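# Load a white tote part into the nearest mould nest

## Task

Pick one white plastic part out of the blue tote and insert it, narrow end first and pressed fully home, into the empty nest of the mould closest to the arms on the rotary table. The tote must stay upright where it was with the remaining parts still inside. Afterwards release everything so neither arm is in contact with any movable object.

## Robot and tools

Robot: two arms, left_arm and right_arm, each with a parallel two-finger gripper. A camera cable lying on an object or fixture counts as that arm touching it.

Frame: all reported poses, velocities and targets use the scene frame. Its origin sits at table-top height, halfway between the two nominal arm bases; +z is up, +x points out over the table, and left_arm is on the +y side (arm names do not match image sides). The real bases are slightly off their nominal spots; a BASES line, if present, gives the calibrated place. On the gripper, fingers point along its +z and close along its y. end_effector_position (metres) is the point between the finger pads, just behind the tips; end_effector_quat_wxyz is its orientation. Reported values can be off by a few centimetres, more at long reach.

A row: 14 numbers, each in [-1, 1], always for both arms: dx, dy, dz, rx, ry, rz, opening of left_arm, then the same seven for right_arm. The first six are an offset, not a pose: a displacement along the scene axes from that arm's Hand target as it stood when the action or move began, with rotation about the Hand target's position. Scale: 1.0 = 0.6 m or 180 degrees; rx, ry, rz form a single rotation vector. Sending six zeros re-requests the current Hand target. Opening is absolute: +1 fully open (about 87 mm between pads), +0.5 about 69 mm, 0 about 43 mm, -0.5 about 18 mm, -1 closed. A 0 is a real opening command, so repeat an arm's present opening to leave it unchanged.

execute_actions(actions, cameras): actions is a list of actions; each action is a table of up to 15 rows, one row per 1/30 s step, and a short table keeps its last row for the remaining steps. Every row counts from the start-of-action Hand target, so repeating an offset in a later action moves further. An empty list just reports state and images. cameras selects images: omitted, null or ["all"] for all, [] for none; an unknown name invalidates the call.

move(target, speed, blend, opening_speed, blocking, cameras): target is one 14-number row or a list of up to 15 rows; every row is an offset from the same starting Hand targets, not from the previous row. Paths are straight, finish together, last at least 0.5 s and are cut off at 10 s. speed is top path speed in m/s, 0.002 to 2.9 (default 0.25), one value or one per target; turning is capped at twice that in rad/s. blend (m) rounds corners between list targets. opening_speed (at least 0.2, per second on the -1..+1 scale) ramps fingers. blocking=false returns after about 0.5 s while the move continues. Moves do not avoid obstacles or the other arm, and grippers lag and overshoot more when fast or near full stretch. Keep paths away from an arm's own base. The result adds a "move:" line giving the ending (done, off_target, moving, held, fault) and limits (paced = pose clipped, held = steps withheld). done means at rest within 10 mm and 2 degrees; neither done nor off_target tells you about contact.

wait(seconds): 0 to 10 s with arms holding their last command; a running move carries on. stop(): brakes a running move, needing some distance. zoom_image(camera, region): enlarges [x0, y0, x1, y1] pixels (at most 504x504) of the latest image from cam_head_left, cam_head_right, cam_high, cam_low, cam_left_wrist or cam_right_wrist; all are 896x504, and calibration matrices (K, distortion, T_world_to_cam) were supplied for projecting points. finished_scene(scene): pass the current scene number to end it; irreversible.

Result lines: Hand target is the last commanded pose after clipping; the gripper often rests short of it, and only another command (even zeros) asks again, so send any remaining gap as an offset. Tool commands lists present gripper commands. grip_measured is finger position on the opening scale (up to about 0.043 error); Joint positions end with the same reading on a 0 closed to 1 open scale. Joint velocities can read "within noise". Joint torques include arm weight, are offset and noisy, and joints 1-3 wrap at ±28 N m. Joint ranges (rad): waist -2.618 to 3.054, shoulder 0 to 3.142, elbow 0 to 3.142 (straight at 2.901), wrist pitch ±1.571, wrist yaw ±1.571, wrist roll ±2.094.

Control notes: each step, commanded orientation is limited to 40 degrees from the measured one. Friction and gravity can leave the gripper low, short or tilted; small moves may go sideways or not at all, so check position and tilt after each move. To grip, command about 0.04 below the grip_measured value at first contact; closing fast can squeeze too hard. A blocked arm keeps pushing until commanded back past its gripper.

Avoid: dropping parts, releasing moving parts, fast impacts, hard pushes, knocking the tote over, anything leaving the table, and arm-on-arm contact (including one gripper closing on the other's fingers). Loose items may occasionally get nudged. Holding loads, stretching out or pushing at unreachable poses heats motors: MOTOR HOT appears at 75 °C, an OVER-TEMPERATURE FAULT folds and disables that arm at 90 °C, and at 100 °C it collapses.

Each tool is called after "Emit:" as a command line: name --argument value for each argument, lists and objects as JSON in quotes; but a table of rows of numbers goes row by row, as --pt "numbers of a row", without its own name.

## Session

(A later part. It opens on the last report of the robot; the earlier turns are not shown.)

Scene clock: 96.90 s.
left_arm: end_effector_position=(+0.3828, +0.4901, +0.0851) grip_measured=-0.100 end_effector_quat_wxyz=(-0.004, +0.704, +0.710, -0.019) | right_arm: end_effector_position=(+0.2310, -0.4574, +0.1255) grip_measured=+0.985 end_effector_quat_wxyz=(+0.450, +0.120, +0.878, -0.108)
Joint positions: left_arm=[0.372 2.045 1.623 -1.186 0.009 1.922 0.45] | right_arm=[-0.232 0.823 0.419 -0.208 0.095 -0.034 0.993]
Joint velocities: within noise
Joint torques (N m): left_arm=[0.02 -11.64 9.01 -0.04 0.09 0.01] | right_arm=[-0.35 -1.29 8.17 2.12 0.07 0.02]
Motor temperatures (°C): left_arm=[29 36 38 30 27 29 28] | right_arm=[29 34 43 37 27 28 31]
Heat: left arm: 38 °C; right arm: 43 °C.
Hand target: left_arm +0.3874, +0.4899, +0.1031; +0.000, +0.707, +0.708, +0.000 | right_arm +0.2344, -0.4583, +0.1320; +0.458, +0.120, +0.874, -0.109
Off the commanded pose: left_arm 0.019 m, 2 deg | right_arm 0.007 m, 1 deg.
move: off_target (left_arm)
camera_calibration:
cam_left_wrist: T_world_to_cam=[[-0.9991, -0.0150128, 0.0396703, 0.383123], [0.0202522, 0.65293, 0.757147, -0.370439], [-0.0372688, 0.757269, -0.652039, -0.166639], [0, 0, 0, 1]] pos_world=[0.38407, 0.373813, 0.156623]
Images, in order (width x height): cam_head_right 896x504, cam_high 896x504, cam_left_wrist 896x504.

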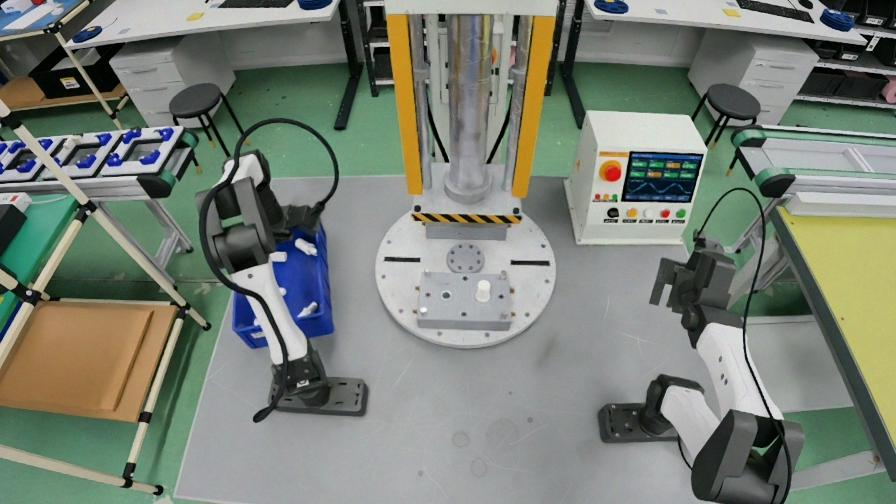

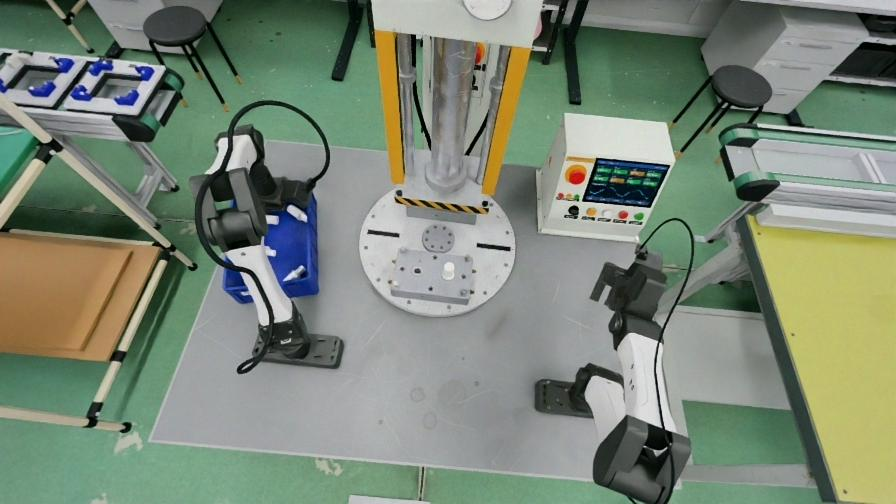

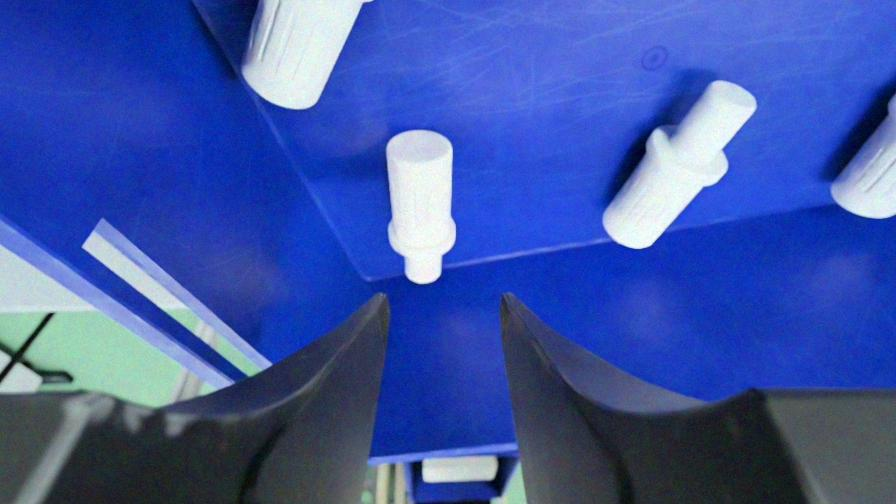

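Emit:
move --pt "0 0 0.25 0 0 0 -0.1 0 0 0 0 0 0 1" --pt "-0.161 0.043 0.2 -0.0199 -0.2879 0.9131 -0.1 0 0 0 0 0 0 1" --pt "-0.161 0.043 0.12 -0.0199 -0.2879 0.9131 0.1 0 0 0 0 0 0 1" --cameras '["cam_left_wrist","cam_head_right","cam_high"]' --speed 0.35

Emit:
zoom_image --camera "cam_head_right" --region '[200, 160, 380, 360]'

Scene clock: 155.03 s.
left_arm: end_effector_position=(+0.2920, +0.5102, +0.1690) grip_measured=+0.100 end_effector_quat_wxyz=(+0.211, -0.619, +0.732, +0.191) | right_arm: end_effector_position=(+0.2310, -0.4574, +0.1255) grip_measured=+0.985 end_effector_quat_wxyz=(+0.450, +0.120, +0.878, -0.108)
Joint positions: left_arm=[0.49 1.542 1.294 -0.966 -0.464 -0.841 0.55] | right_arm=[-0.232 0.823 0.419 -0.208 0.095 -0.034 0.993]
Joint velocities: within noise
Joint torques (N m): left_arm=[1.25 -7.49 7.23 1.11 -0.42 -0.1] | right_arm=[-0.38 -1.29 8.21 2.12 0.09 0.03]
Motor temperatures (°C): left_arm=[29 48 42 29 27 29 28] | right_arm=[29 34 45 39 27 28 31]
Heat: left arm: 48 °C; right arm: 45 °C.
Hand target: left_arm +0.2907, +0.5158, +0.1751; +0.227, -0.626, +0.719, +0.197 | right_arm +0.2344, -0.4583, +0.1320; +0.458, +0.120, +0.874, -0.109
Off the commanded pose: left_arm 0.008 m, 3 deg | right_arm 0.007 m, 1 deg.
move: off_target (left_arm); target 3's new opening was sent with left_arm's hand 0.008 m and 3 deg from that target
camera_calibration:
cam_left_wrist: T_world_to_cam=[[0.987206, -0.15921, -0.0087179, -0.208959], [-0.149368, -0.942542, 0.298836, 0.495803], [-0.0557946, -0.293711, -0.954265, 0.46232], [0, 0, 0, 1]] pos_world=[0.306138, 0.569835, 0.291191]
Images, in order (width x height): cam_head_right 896x504, cam_high 896x504, cam_left_wrist 896x504.

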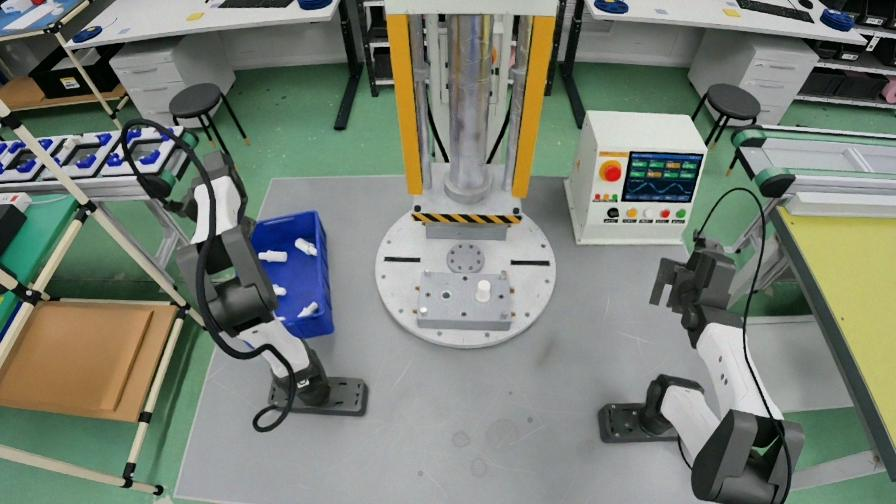

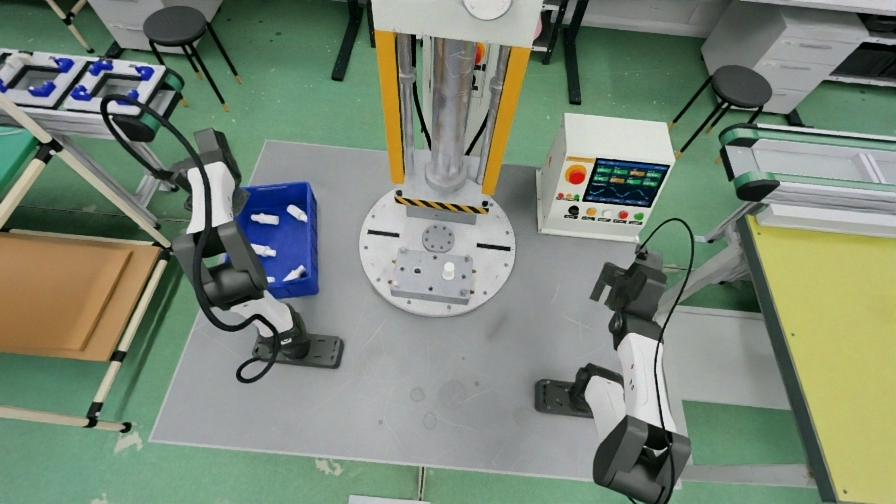

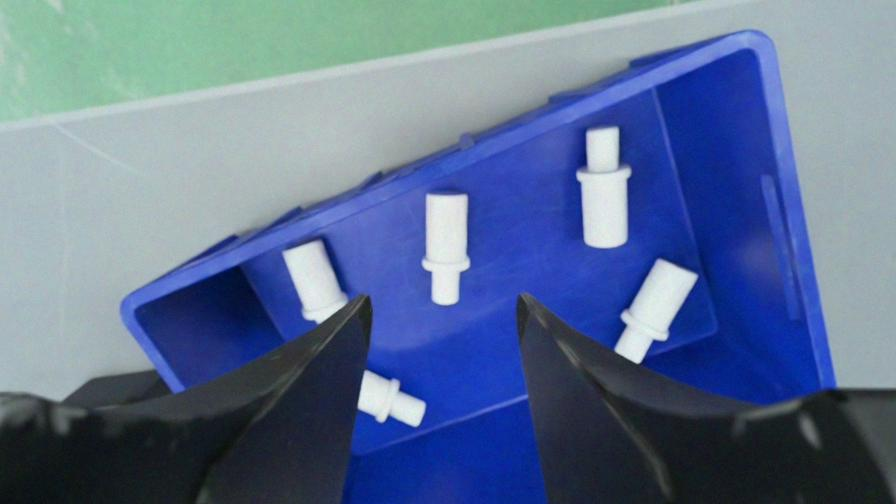

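Scaled by 2.520 from the camera's 896x504 image, which has a finer 1280x720 frame.

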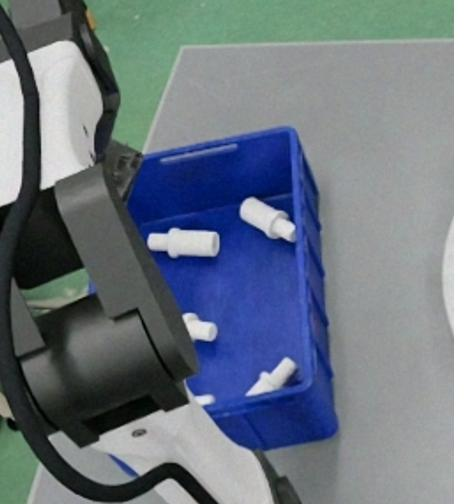

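Emit:
move --target '[0,0.004,-0.245,0,0,0,0, 0,0,0,0,0,0,1]' --cameras '["cam_left_wrist","cam_head_right"]' --speed 0.08

Emit:
zoom_image --camera "cam_head_right" --region '[150, 130, 350, 360]'

Scene clock: 180.17 s.
left_arm: end_effector_position=(+0.2933, +0.5129, +0.0341) grip_measured=+0.000 end_effector_quat_wxyz=(+0.226, -0.622, +0.725, +0.188) | right_arm: end_effector_position=(+0.2310, -0.4574, +0.1255) grip_measured=+0.985 end_effector_quat_wxyz=(+0.450, +0.120, +0.878, -0.108)
Joint positions: left_arm=[0.495 1.676 0.858 -0.362 -0.465 -0.841 0.5] | right_arm=[-0.232 0.823 0.419 -0.208 0.095 -0.034 0.993]
Joint velocities: within noise
Joint torques (N m): left_arm=[1.42 -4.9 5.97 1.29 -0.38 -0.01] | right_arm=[-0.36 -1.31 8.13 2.12 0.08 0.01]
Motor temperatures (°C): left_arm=[29 43 40 30 28 29 28] | right_arm=[29 34 45 39 27 28 31]
Heat: left arm: 43 °C; right arm: 45 °C.
Hand target: left_arm +0.2907, +0.5181, +0.0280; +0.227, -0.626, +0.719, +0.197 | right_arm +0.2344, -0.4583, +0.1320; +0.458, +0.120, +0.874, -0.109
Off the commanded pose: left_arm 0.008 m, 1 deg | right_arm 0.007 m, 1 deg.
move: done
camera_calibration:
cam_left_wrist: T_world_to_cam=[[0.987884, -0.154095, 0.0184381, -0.214646], [-0.153091, -0.948107, 0.278667, 0.543352], [-0.0254599, -0.278113, -0.960211, 0.317681], [0, 0, 0, 1]] pos_world=[0.303316, 0.570432, 0.157584]
Images, in order (width x height): cam_head_right 896x504, cam_left_wrist 896x504.

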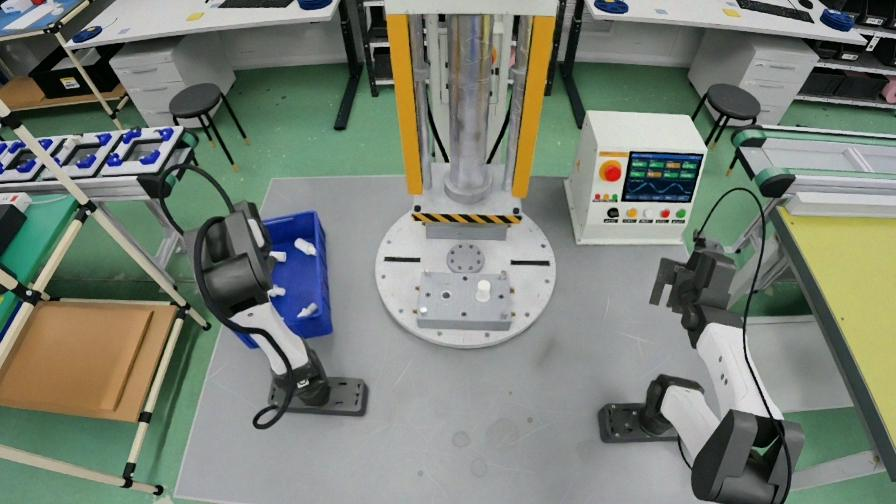

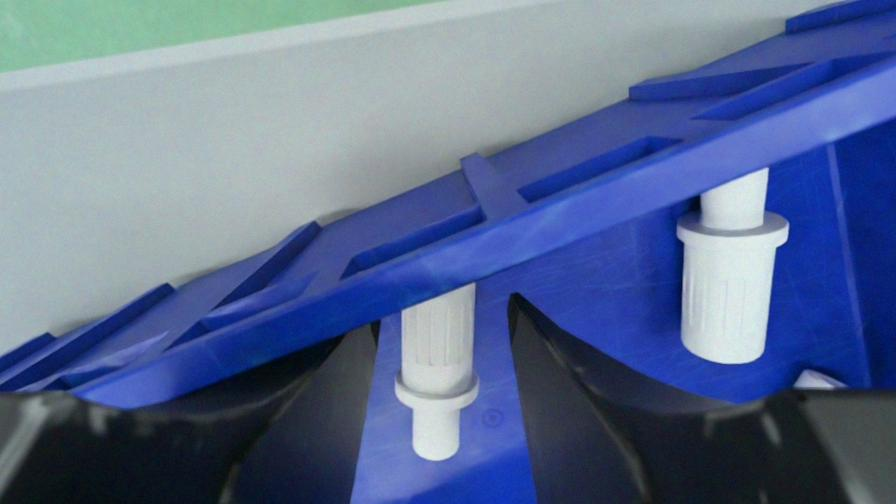

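Scaled by 2.191 from the camera's 896x504 image, which has a finer 1280x720 frame.

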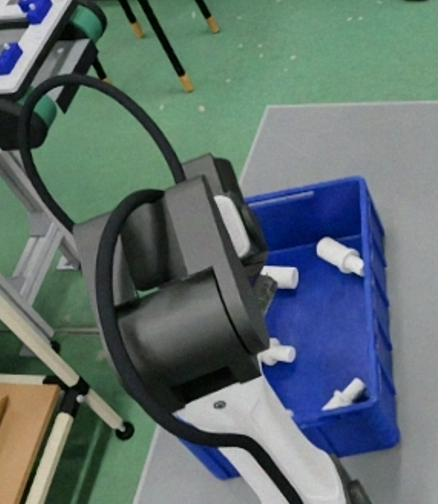

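Emit:
move --target '[0,-0.004,-0.029,0,0,0,0, 0,0,0,0,0,0,1]' --cameras '["cam_left_wrist"]' --speed 0.05

Scene clock: 188.33 s.
left_arm: end_effector_position=(+0.2937, +0.5130, +0.0177) grip_measured=+0.000 end_effector_quat_wxyz=(+0.228, -0.623, +0.724, +0.188) | right_arm: end_effector_position=(+0.2310, -0.4574, +0.1255) grip_measured=+0.985 end_effector_quat_wxyz=(+0.450, +0.120, +0.878, -0.108)
Joint positions: left_arm=[0.495 1.715 0.823 -0.284 -0.465 -0.844 0.5] | right_arm=[-0.232 0.823 0.419 -0.208 0.095 -0.034 0.993]
Joint velocities: within noise
Joint torques (N m): left_arm=[0.83 -4.83 5.56 1.25 -0.42 -0.07] | right_arm=[-0.44 -1.22 8.14 2.12 0.08 0]
Motor temperatures (°C): left_arm=[29 42 40 30 28 29 28] | right_arm=[29 34 45 39 27 28 31]
Heat: left arm: 42 °C; right arm: 45 °C.
Hand target: left_arm +0.2908, +0.5158, +0.0107; +0.227, -0.626, +0.719, +0.197 | right_arm +0.2344, -0.4583, +0.1320; +0.458, +0.120, +0.874, -0.109
Off the commanded pose: left_arm 0.008 m, 1 deg | right_arm 0.007 m, 1 deg.
move: done
camera_calibration:
cam_left_wrist: T_world_to_cam=[[0.98809, -0.152237, 0.0224211, -0.215857], [-0.152459, -0.948772, 0.276744, 0.548335], [-0.0208582, -0.276866, -0.960682, 0.299988], [0, 0, 0, 1]] pos_world=[0.303142, 0.57044, 0.141284]
Images, in order (width x height): cam_left_wrist 896x504.

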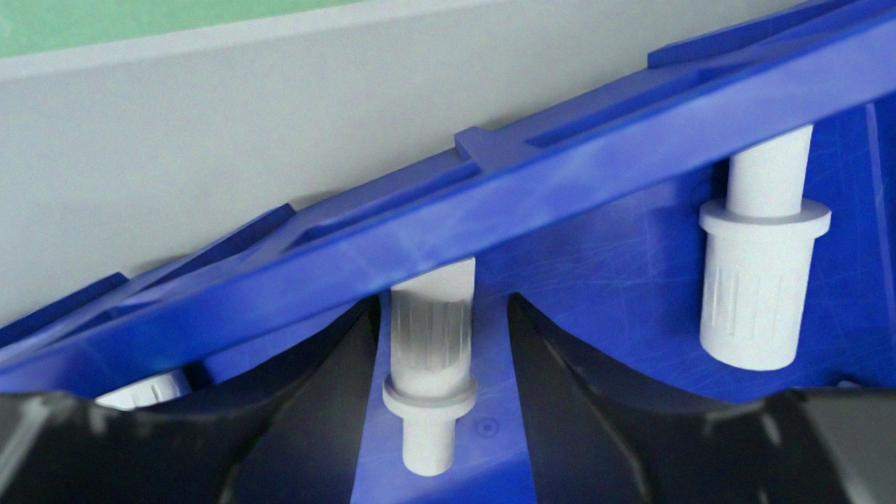

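Emit:
move --target '[-0.004,0,0,0,0,0,-0.5, 0,0,0,0,0,0,1]' --cameras '["cam_left_wrist"]' --opening_speed 0.4

Emit:
move --target '[0,0,0.08,0,0,0,-0.5, 0,0,0,0,0,0,1]' --cameras '["cam_left_wrist","cam_head_right","cam_low"]' --speed 0.08

Scene clock: 195.07 s.
left_arm: end_effector_position=(+0.2912, +0.5142, +0.0168) grip_measured=-0.344 end_effector_quat_wxyz=(+0.228, -0.623, +0.722, +0.194) | right_arm: end_effector_position=(+0.2310, -0.4574, +0.1255) grip_measured=+0.985 end_effector_quat_wxyz=(+0.450, +0.120, +0.878, -0.108)
Joint positions: left_arm=[0.495 1.715 0.816 -0.278 -0.478 -0.844 0.328] | right_arm=[-0.232 0.823 0.419 -0.208 0.095 -0.034 0.993]
Joint velocities: within noise
Joint torques (N m): left_arm=[1.13 -5.33 5.37 1.23 -0.27 -0.02] | right_arm=[-0.32 -1.29 8.14 2.15 0.06 0.05]
Motor temperatures (°C): left_arm=[29 41 40 31 28 29 28] | right_arm=[29 34 45 40 27 28 31]
Heat: left arm: 41 °C; right arm: 45 °C.
Hand target: left_arm +0.2884, +0.5158, +0.0107; +0.227, -0.626, +0.719, +0.197 | right_arm +0.2344, -0.4583, +0.1320; +0.458, +0.120, +0.874, -0.109
Off the commanded pose: left_arm 0.007 m, 1 deg | right_arm 0.007 m, 1 deg.
move: done
camera_calibration:
cam_left_wrist: T_world_to_cam=[[0.989071, -0.146746, 0.0143221, -0.216115], [-0.145187, -0.952404, 0.268045, 0.549302], [-0.0256939, -0.267195, -0.9633, 0.295879], [0, 0, 0, 1]] pos_world=[0.301106, 0.570501, 0.140878]
Images, in order (width x height): cam_left_wrist 896x504.

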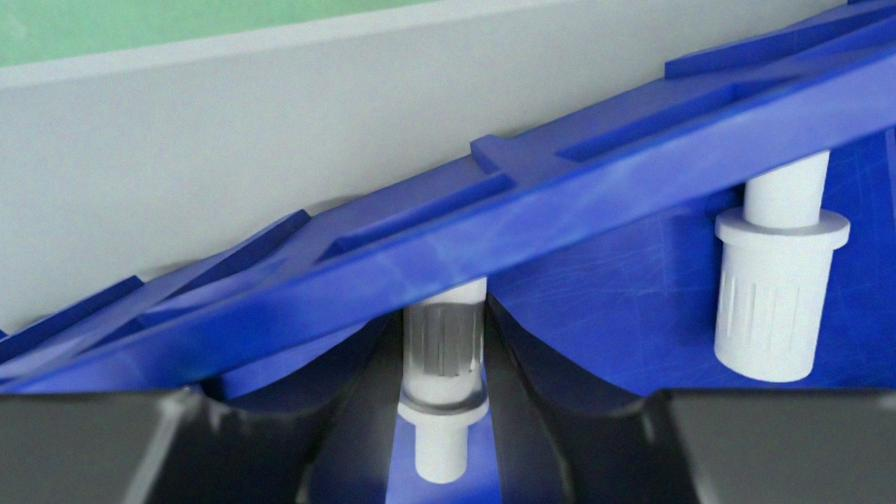

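Scene clock: 196.40 s.
left_arm: end_effector_position=(+0.2820, +0.5094, +0.0450) grip_measured=-0.344 end_effector_quat_wxyz=(+0.208, -0.622, +0.729, +0.199) | right_arm: end_effector_position=(+0.2310, -0.4574, +0.1255) grip_measured=+0.985 end_effector_quat_wxyz=(+0.450, +0.120, +0.878, -0.108)
Joint positions: left_arm=[0.495 1.642 0.881 -0.461 -0.478 -0.844 0.328] | right_arm=[-0.232 0.823 0.419 -0.208 0.095 -0.034 0.993]
Joint velocities: within noise
Joint torques (N m): left_arm=[1.14 -8.05 9.17 0.86 -0.27 -0.02] | right_arm=[-0.24 -1.25 8.17 2.13 0.08 0.03]
Motor temperatures (°C): left_arm=[29 41 40 31 28 29 28] | right_arm=[29 34 45 40 27 28 31]
Heat: left arm: 41 °C; right arm: 45 °C.
Hand target: left_arm +0.2885, +0.5158, +0.0588; +0.227, -0.626, +0.719, +0.197 | right_arm +0.2344, -0.4583, +0.1320; +0.458, +0.120, +0.874, -0.109
Off the commanded pose: left_arm 0.016 m, 3 deg | right_arm 0.007 m, 1 deg.
move: off_target (left_arm)
camera_calibration:
cam_left_wrist: T_world_to_cam=[[0.988925, -0.146824, -0.021664, -0.206441], [-0.134111, -0.946573, 0.293281, 0.528534], [-0.0635672, -0.287128, -0.955781, 0.341989], [0, 0, 0, 1]] pos_world=[0.296777, 0.56818, 0.167386]
Images, in order (width x height): cam_head_right 896x504, cam_low 896x504, cam_left_wrist 896x504.

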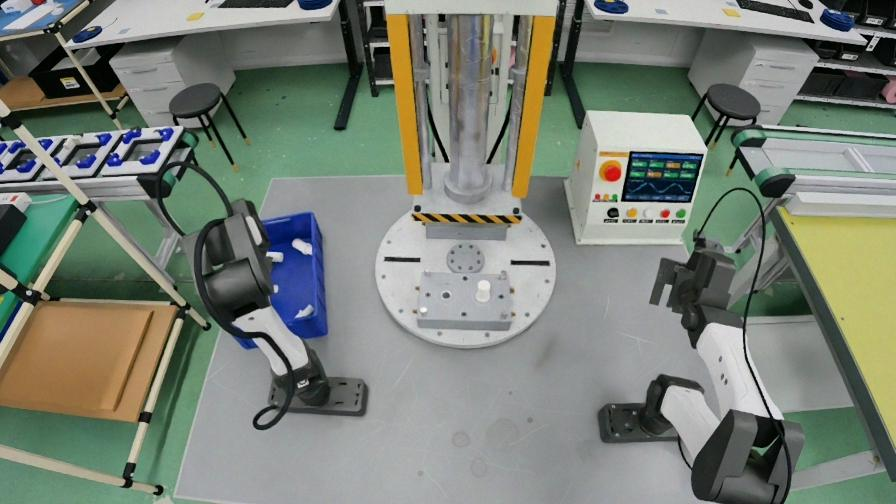

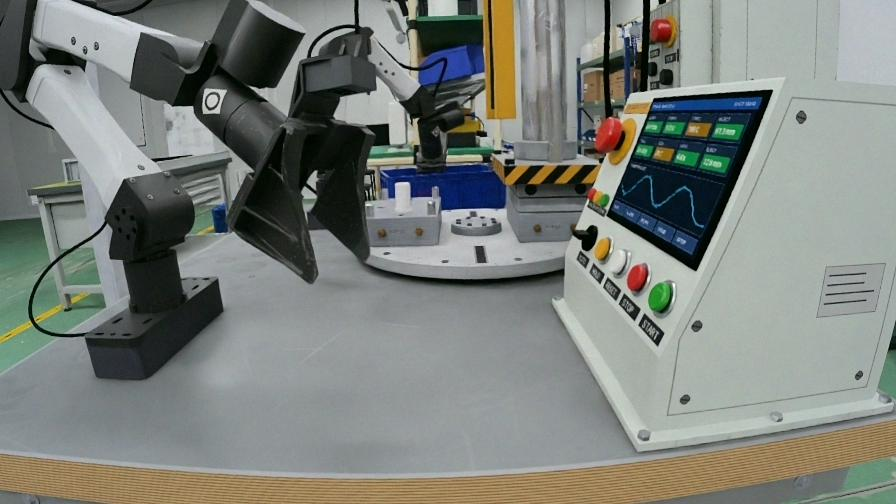

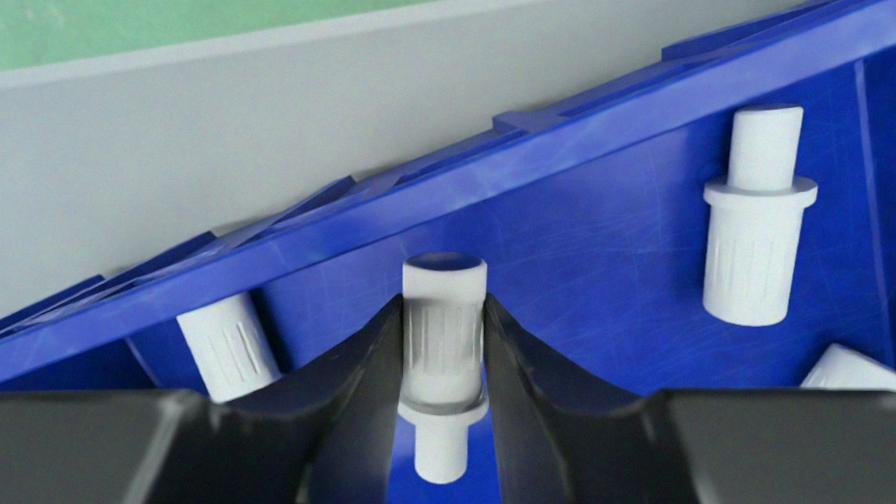

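Emit:
move --target '[0,-0.03,0.18,0,0,0,-0.5, 0,0,0,0,0,0,1]' --cameras '["cam_left_wrist","cam_head_right","cam_head_left","cam_high"]' --speed 0.12

Emit:
zoom_image --camera "cam_head_right" --region '[150, 130, 350, 360]'

Scene clock: 204.77 s.
left_arm: end_effector_position=(+0.2849, +0.4949, +0.1522) grip_measured=-0.344 end_effector_quat_wxyz=(+0.206, -0.624, +0.729, +0.193) | right_arm: end_effector_position=(+0.2310, -0.4574, +0.1255) grip_measured=+0.985 end_effector_quat_wxyz=(+0.450, +0.120, +0.878, -0.108)
Joint positions: left_arm=[0.451 1.51 1.201 -0.938 -0.481 -0.897 0.328] | right_arm=[-0.232 0.823 0.419 -0.208 0.095 -0.034 0.993]
Joint velocities: within noise
Joint torques (N m): left_arm=[0.06 -7.21 10.21 0.78 -0.46 -0.1] | right_arm=[-0.28 -1.28 8.09 2.16 0.08 0.02]
Motor temperatures (°C): left_arm=[29 41 41 31 28 29 28] | right_arm=[29 34 46 40 27 28 31]
Heat: left arm: 41 °C; right arm: 46 °C.
Hand target: left_arm +0.2884, +0.4978, +0.1667; +0.227, -0.626, +0.719, +0.197 | right_arm +0.2344, -0.4583, +0.1320; +0.458, +0.120, +0.874, -0.109
Off the commanded pose: left_arm 0.015 m, 3 deg | right_arm 0.007 m, 1 deg.
move: off_target (left_arm)
camera_calibration:
cam_left_wrist: T_world_to_cam=[[0.989221, -0.145676, -0.0148755, -0.210855], [-0.134389, -0.943505, 0.302883, 0.480826], [-0.058158, -0.297619, -0.952911, 0.443759], [0, 0, 0, 1]] pos_world=[0.299008, 0.555017, 0.274093]
Images, in order (width x height): cam_head_left 896x504, cam_head_right 896x504, cam_high 896x504, cam_left_wrist 896x504.

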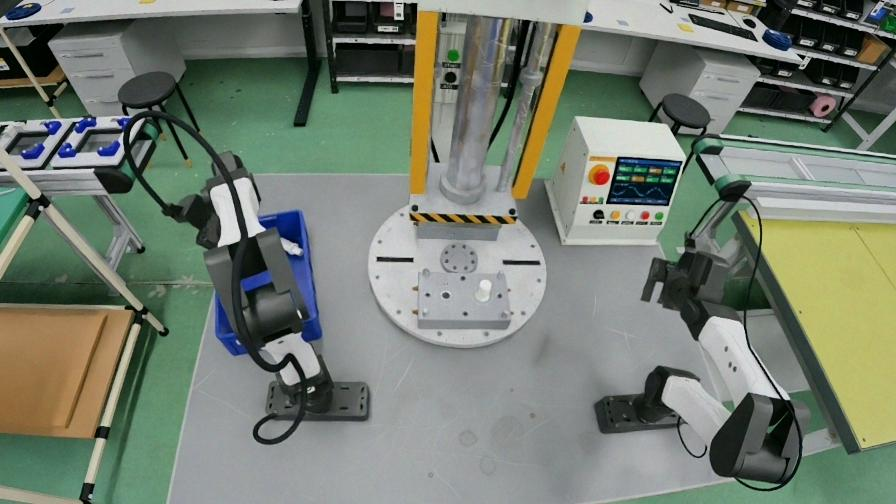

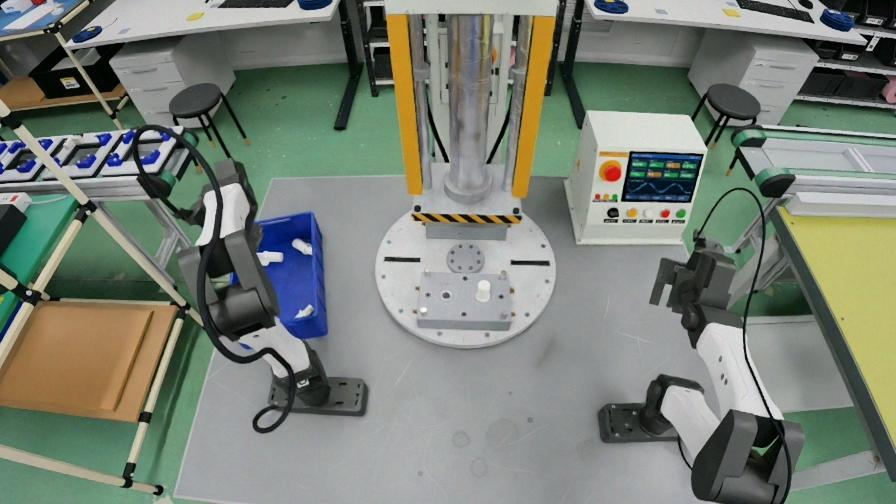

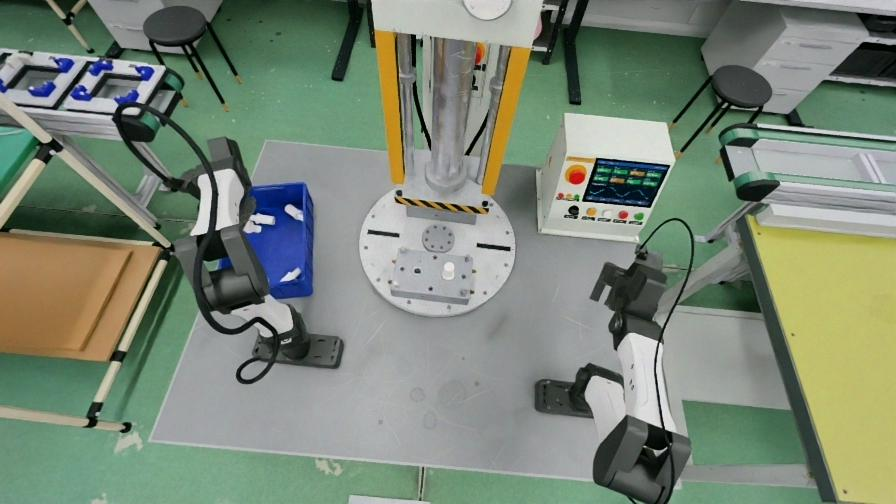

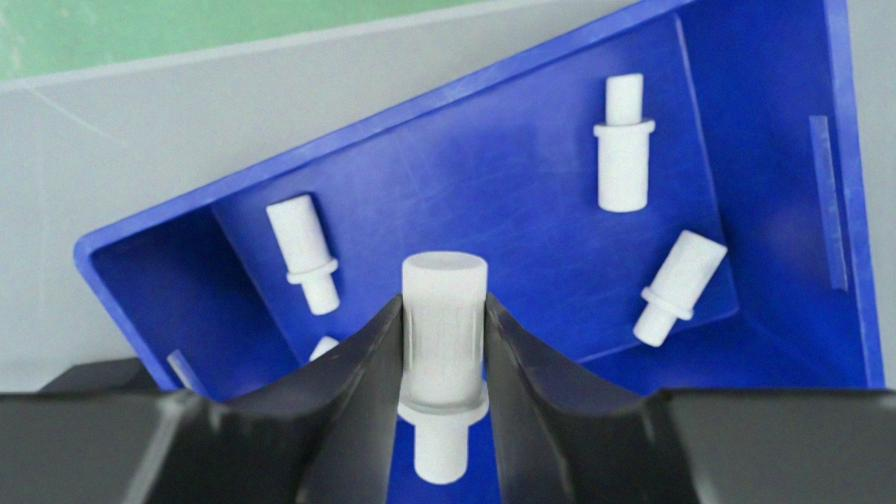

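Scaled by 2.191 from the camera's 896x504 image, which has a finer 1280x720 frame.

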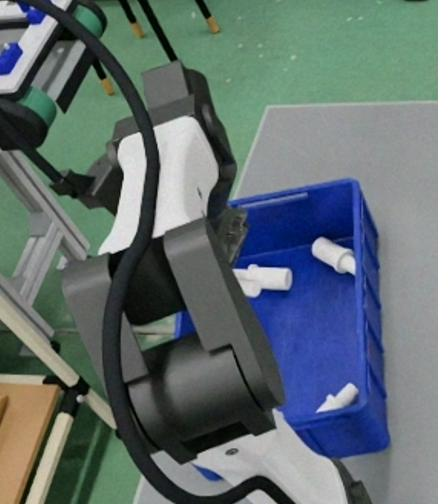

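Emit:
move --target '[-0.031,-0.083,0.0,0,0,-0.4556,-0.5, 0,0,0,0,0,0,1]' --cameras '["cam_left_wrist","cam_head_right","cam_high"]' --speed 0.25

Emit:
zoom_image --camera "cam_head_right" --region '[150, 130, 350, 360]'

Scene clock: 222.47 s.
left_arm: end_effector_position=(+0.2677, +0.4466, +0.1611) grip_measured=-0.344 end_effector_quat_wxyz=(+0.293, -0.005, +0.956, +0.001) | right_arm: end_effector_position=(+0.2310, -0.4574, +0.1255) grip_measured=+0.985 end_effector_quat_wxyz=(+0.450, +0.120, +0.878, -0.108)
Joint positions: left_arm=[0.647 1.228 0.988 -0.83 0.334 0.537 0.328] | right_arm=[-0.232 0.823 0.419 -0.208 0.095 -0.034 0.993]
Joint velocities: within noise
Joint torques (N m): left_arm=[1.4 -3.67 9.72 1.09 0.48 0.13] | right_arm=[-0.28 -1.26 8.25 2.13 0.07 0]
Motor temperatures (°C): left_arm=[29 39 44 30 28 29 29] | right_arm=[29 34 46 40 27 28 31]
Heat: left arm: 44 °C; right arm: 46 °C.
Hand target: left_arm +0.2699, +0.4480, +0.1667; +0.301, -0.001, +0.954, +0.000 | right_arm +0.2344, -0.4583, +0.1320; +0.458, +0.120, +0.874, -0.109
Off the commanded pose: left_arm 0.006 m, 1 deg | right_arm 0.007 m, 1 deg.
move: done
camera_calibration:
cam_left_wrist: T_world_to_cam=[[0.0117987, -0.99987, 0.0110148, 0.438292], [-0.95917, -0.00820403, 0.282711, 0.236597], [-0.282584, -0.0139007, -0.959142, 0.371166], [0, 0, 0, 1]] pos_world=[0.326651, 0.445336, 0.284284]
Images, in order (width x height): cam_head_right 896x504, cam_high 896x504, cam_left_wrist 896x504.

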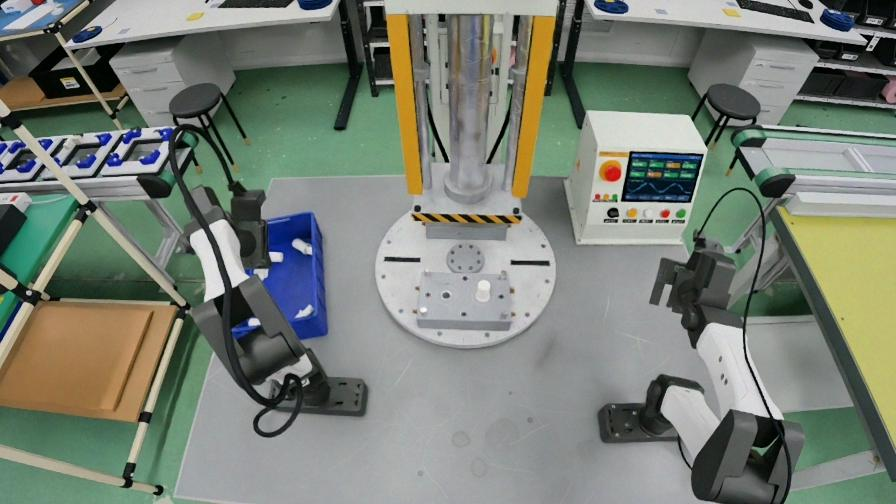

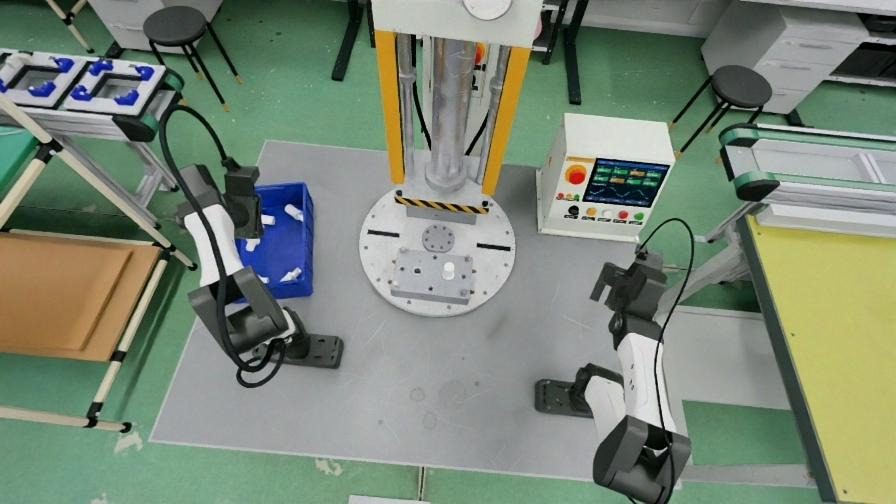

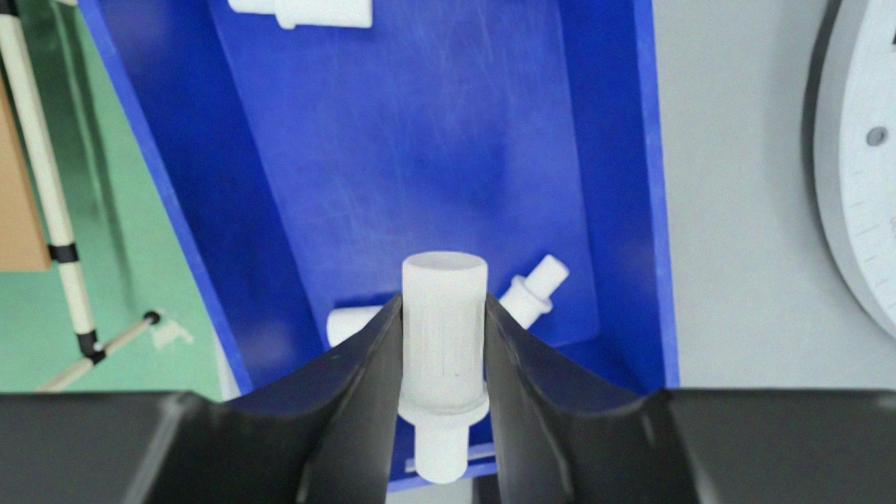

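Scaled by 2.191 from the camera's 896x504 image, which has a finer 1280x720 frame.

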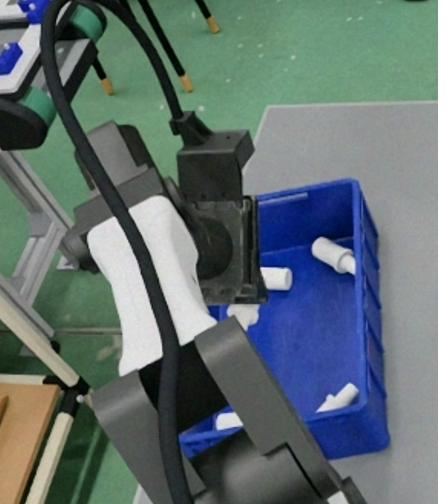

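Emit:
move --pt "0.028 0 0.0 0 0 0 -0.5 0 0 0 0 0 0 1" --pt "0.028 0 -0.225 0 0 0 -0.5 0 0 0 0 0 0 1" --cameras '["cam_left_wrist","cam_head_right"]' --speed 0.1

Scene clock: 239.37 s.
left_arm: end_effector_position=(+0.2845, +0.4484, +0.0354) grip_measured=-0.344 end_effector_quat_wxyz=(+0.300, -0.002, +0.954, -0.001) | right_arm: end_effector_position=(+0.2310, -0.4574, +0.1255) grip_measured=+0.985 end_effector_quat_wxyz=(+0.450, +0.120, +0.878, -0.108)
Joint positions: left_arm=[0.62 1.442 0.612 -0.222 0.334 0.515 0.328] | right_arm=[-0.232 0.823 0.419 -0.208 0.095 -0.034 0.993]
Joint velocities: within noise
Joint torques (N m): left_arm=[0.13 -3.47 6.43 1.5 0.28 -0.04] | right_arm=[-0.34 -1.22 8.05 2.15 0.1 0]
Motor temperatures (°C): left_arm=[29 37 44 31 28 29 29] | right_arm=[29 34 46 41 27 28 31]
Heat: left arm: 44 °C; right arm: 46 °C.
Hand target: left_arm +0.2866, +0.4480, +0.0316; +0.301, +0.000, +0.954, +0.000 | right_arm +0.2344, -0.4583, +0.1320; +0.458, +0.120, +0.874, -0.109
Off the commanded pose: left_arm 0.004 m, 0 deg | right_arm 0.007 m, 1 deg.
move: done
camera_calibration:
cam_left_wrist: T_world_to_cam=[[0.0031202, -0.999905, 0.01341, 0.44368], [-0.963235, 0.000597281, 0.268659, 0.285962], [-0.268641, -0.0137552, -0.963142, 0.251524], [0, 0, 0, 1]] pos_world=[0.341634, 0.446927, 0.159478]
Images, in order (width x height): cam_head_right 896x504, cam_left_wrist 896x504.

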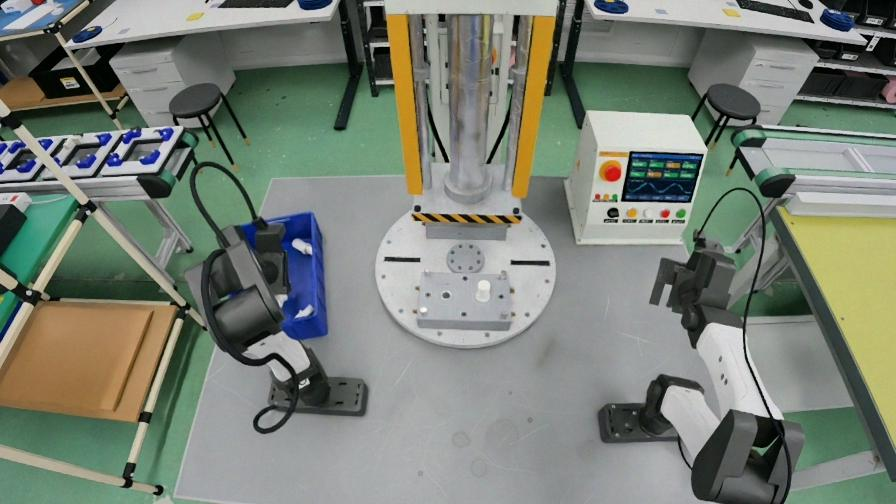

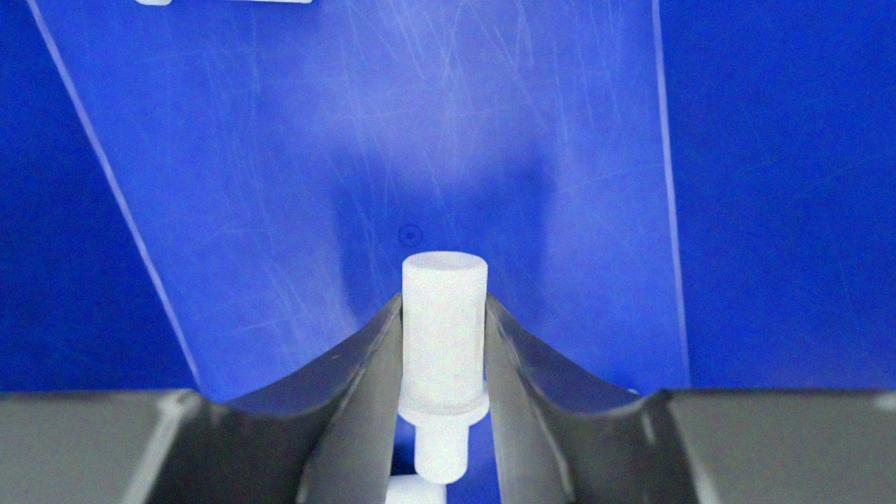

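Emit:
move --target '[0,0,-0.029,0,0,0,-0.5, 0,0,0,0,0,0,1]' --cameras '["cam_left_wrist"]' --speed 0.04

Scene clock: 245.73 s.
left_arm: end_effector_position=(+0.2849, +0.4487, +0.0180) grip_measured=-0.344 end_effector_quat_wxyz=(+0.299, -0.002, +0.954, -0.001) | right_arm: end_effector_position=(+0.2310, -0.4574, +0.1255) grip_measured=+0.985 end_effector_quat_wxyz=(+0.450, +0.120, +0.878, -0.108)
Joint positions: left_arm=[0.62 1.498 0.574 -0.129 0.334 0.514 0.328] | right_arm=[-0.232 0.823 0.419 -0.208 0.095 -0.034 0.993]
Joint velocities: within noise
Joint torques (N m): left_arm=[0.13 -3.73 5.96 1.49 0.28 -0.03] | right_arm=[-0.36 -1.21 8.17 2.15 0.09 0.02]
Motor temperatures (°C): left_arm=[29 37 44 31 28 29 29] | right_arm=[29 34 46 41 27 28 31]
Heat: left arm: 44 °C; right arm: 46 °C.
Hand target: left_arm +0.2867, +0.4480, +0.0143; +0.301, -0.001, +0.954, +0.000 | right_arm +0.2344, -0.4583, +0.1320; +0.458, +0.120, +0.874, -0.109
Off the commanded pose: left_arm 0.004 m, 0 deg | right_arm 0.007 m, 1 deg.
move: done
camera_calibration:
cam_left_wrist: T_world_to_cam=[[0.00345443, -0.999898, 0.0138346, 0.444131], [-0.96315, 0.000393916, 0.268963, 0.291135], [-0.268941, -0.014254, -0.963051, 0.235218], [0, 0, 0, 1]] pos_world=[0.342132, 0.447324, 0.142078]
Images, in order (width x height): cam_left_wrist 896x504.

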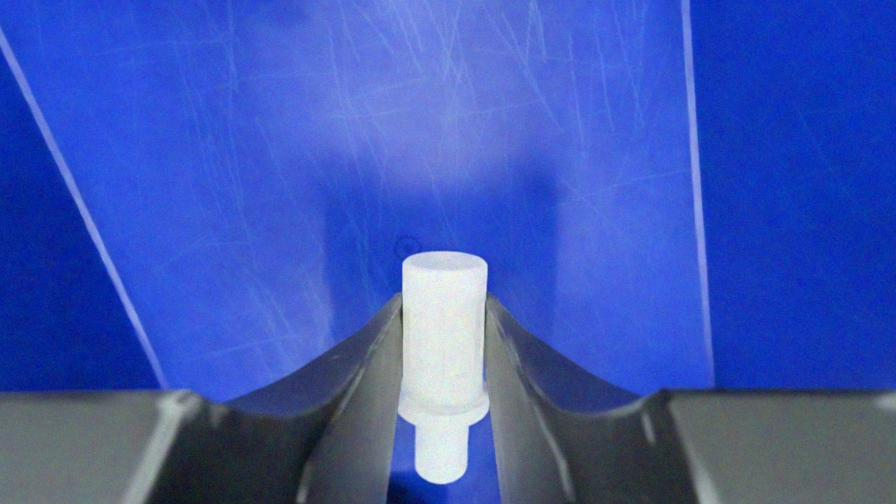

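Emit:
move --target '[0,0,-0.003,0,0,0,-0.5, 0,0,0,0,0,0,1]' --cameras '[]' --speed 0.03

Emit:
move --target '[0,0,0,0,0,0,0.1, 0,0,0,0,0,0,1]' --cameras '["cam_left_wrist"]' --opening_speed 0.3

Scene clock: 251.57 s.
left_arm: end_effector_position=(+0.2861, +0.4495, +0.0173) grip_measured=-0.344 end_effector_quat_wxyz=(+0.301, -0.001, +0.954, -0.001) | right_arm: end_effector_position=(+0.2310, -0.4574, +0.1255) grip_measured=+0.985 end_effector_quat_wxyz=(+0.450, +0.120, +0.878, -0.108)
Joint positions: left_arm=[0.62 1.504 0.574 -0.12 0.334 0.514 0.328] | right_arm=[-0.232 0.823 0.419 -0.208 0.095 -0.034 0.993]
Joint velocities: within noise
Joint torques (N m): left_arm=[0.16 -3.71 5.59 1.47 0.28 -0.04] | right_arm=[-0.36 -1.26 8.17 2.14 0.09 0]
Motor temperatures (°C): left_arm=[29 36 43 31 28 29 29] | right_arm=[29 34 46 41 27 28 31]
Heat: left arm: 43 °C; right arm: 46 °C.
Hand target: left_arm +0.2867, +0.4480, +0.0125; +0.301, -0.001, +0.954, +0.000 | right_arm +0.2344, -0.4583, +0.1320; +0.458, +0.120, +0.874, -0.109
Off the commanded pose: left_arm 0.005 m, 0 deg | right_arm 0.007 m, 1 deg.
move: done
No camera images: "cameras" was empty.

Scene clock: 253.77 s.
left_arm: end_effector_position=(+0.2867, +0.4499, +0.0176) grip_measured=+0.100 end_effector_quat_wxyz=(+0.302, -0.001, +0.953, +0.000) | right_arm: end_effector_position=(+0.2310, -0.4574, +0.1255) grip_measured=+0.985 end_effector_quat_wxyz=(+0.450, +0.120, +0.878, -0.108)
Joint positions: left_arm=[0.62 1.504 0.574 -0.117 0.334 0.514 0.55] | right_arm=[-0.232 0.823 0.419 -0.208 0.095 -0.034 0.993]
Joint velocities: within noise
Joint torques (N m): left_arm=[0.13 -3.75 5.59 1.46 0.28 -0.03] | right_arm=[-0.24 -1.28 8.09 2.13 0.05 0.01]
Motor temperatures (°C): left_arm=[29 36 43 31 28 29 29] | right_arm=[29 34 46 41 27 28 31]
Heat: left arm: 43 °C; right arm: 46 °C.
Hand target: left_arm +0.2867, +0.4480, +0.0126; +0.301, -0.001, +0.954, +0.000 | right_arm +0.2344, -0.4583, +0.1320; +0.458, +0.120, +0.874, -0.109
Off the commanded pose: left_arm 0.005 m, 0 deg | right_arm 0.007 m, 1 deg.
move: done
camera_calibration:
cam_left_wrist: T_world_to_cam=[[0.00337269, -0.999943, 0.0101168, 0.445426], [-0.964559, -0.000583728, 0.263865, 0.293897], [-0.263844, -0.0106482, -0.964506, 0.232274], [0, 0, 0, 1]] pos_world=[0.343263, 0.448046, 0.141975]
Images, in order (width x height): cam_left_wrist 896x504.

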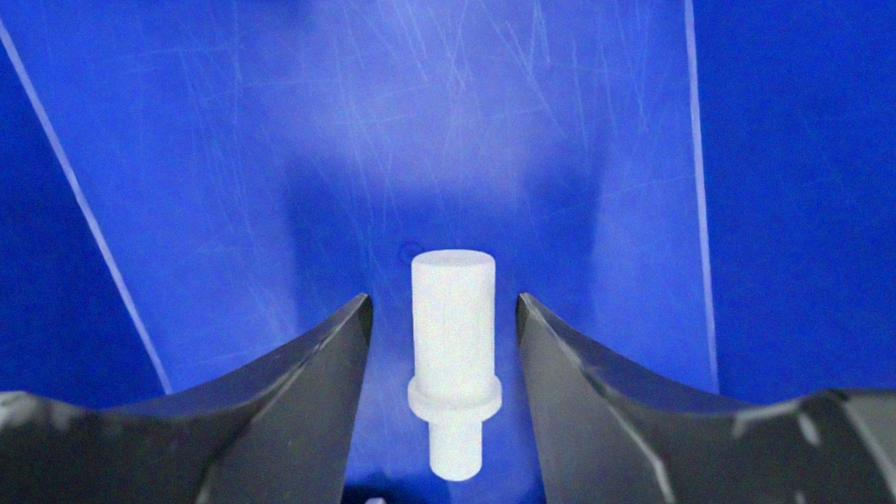

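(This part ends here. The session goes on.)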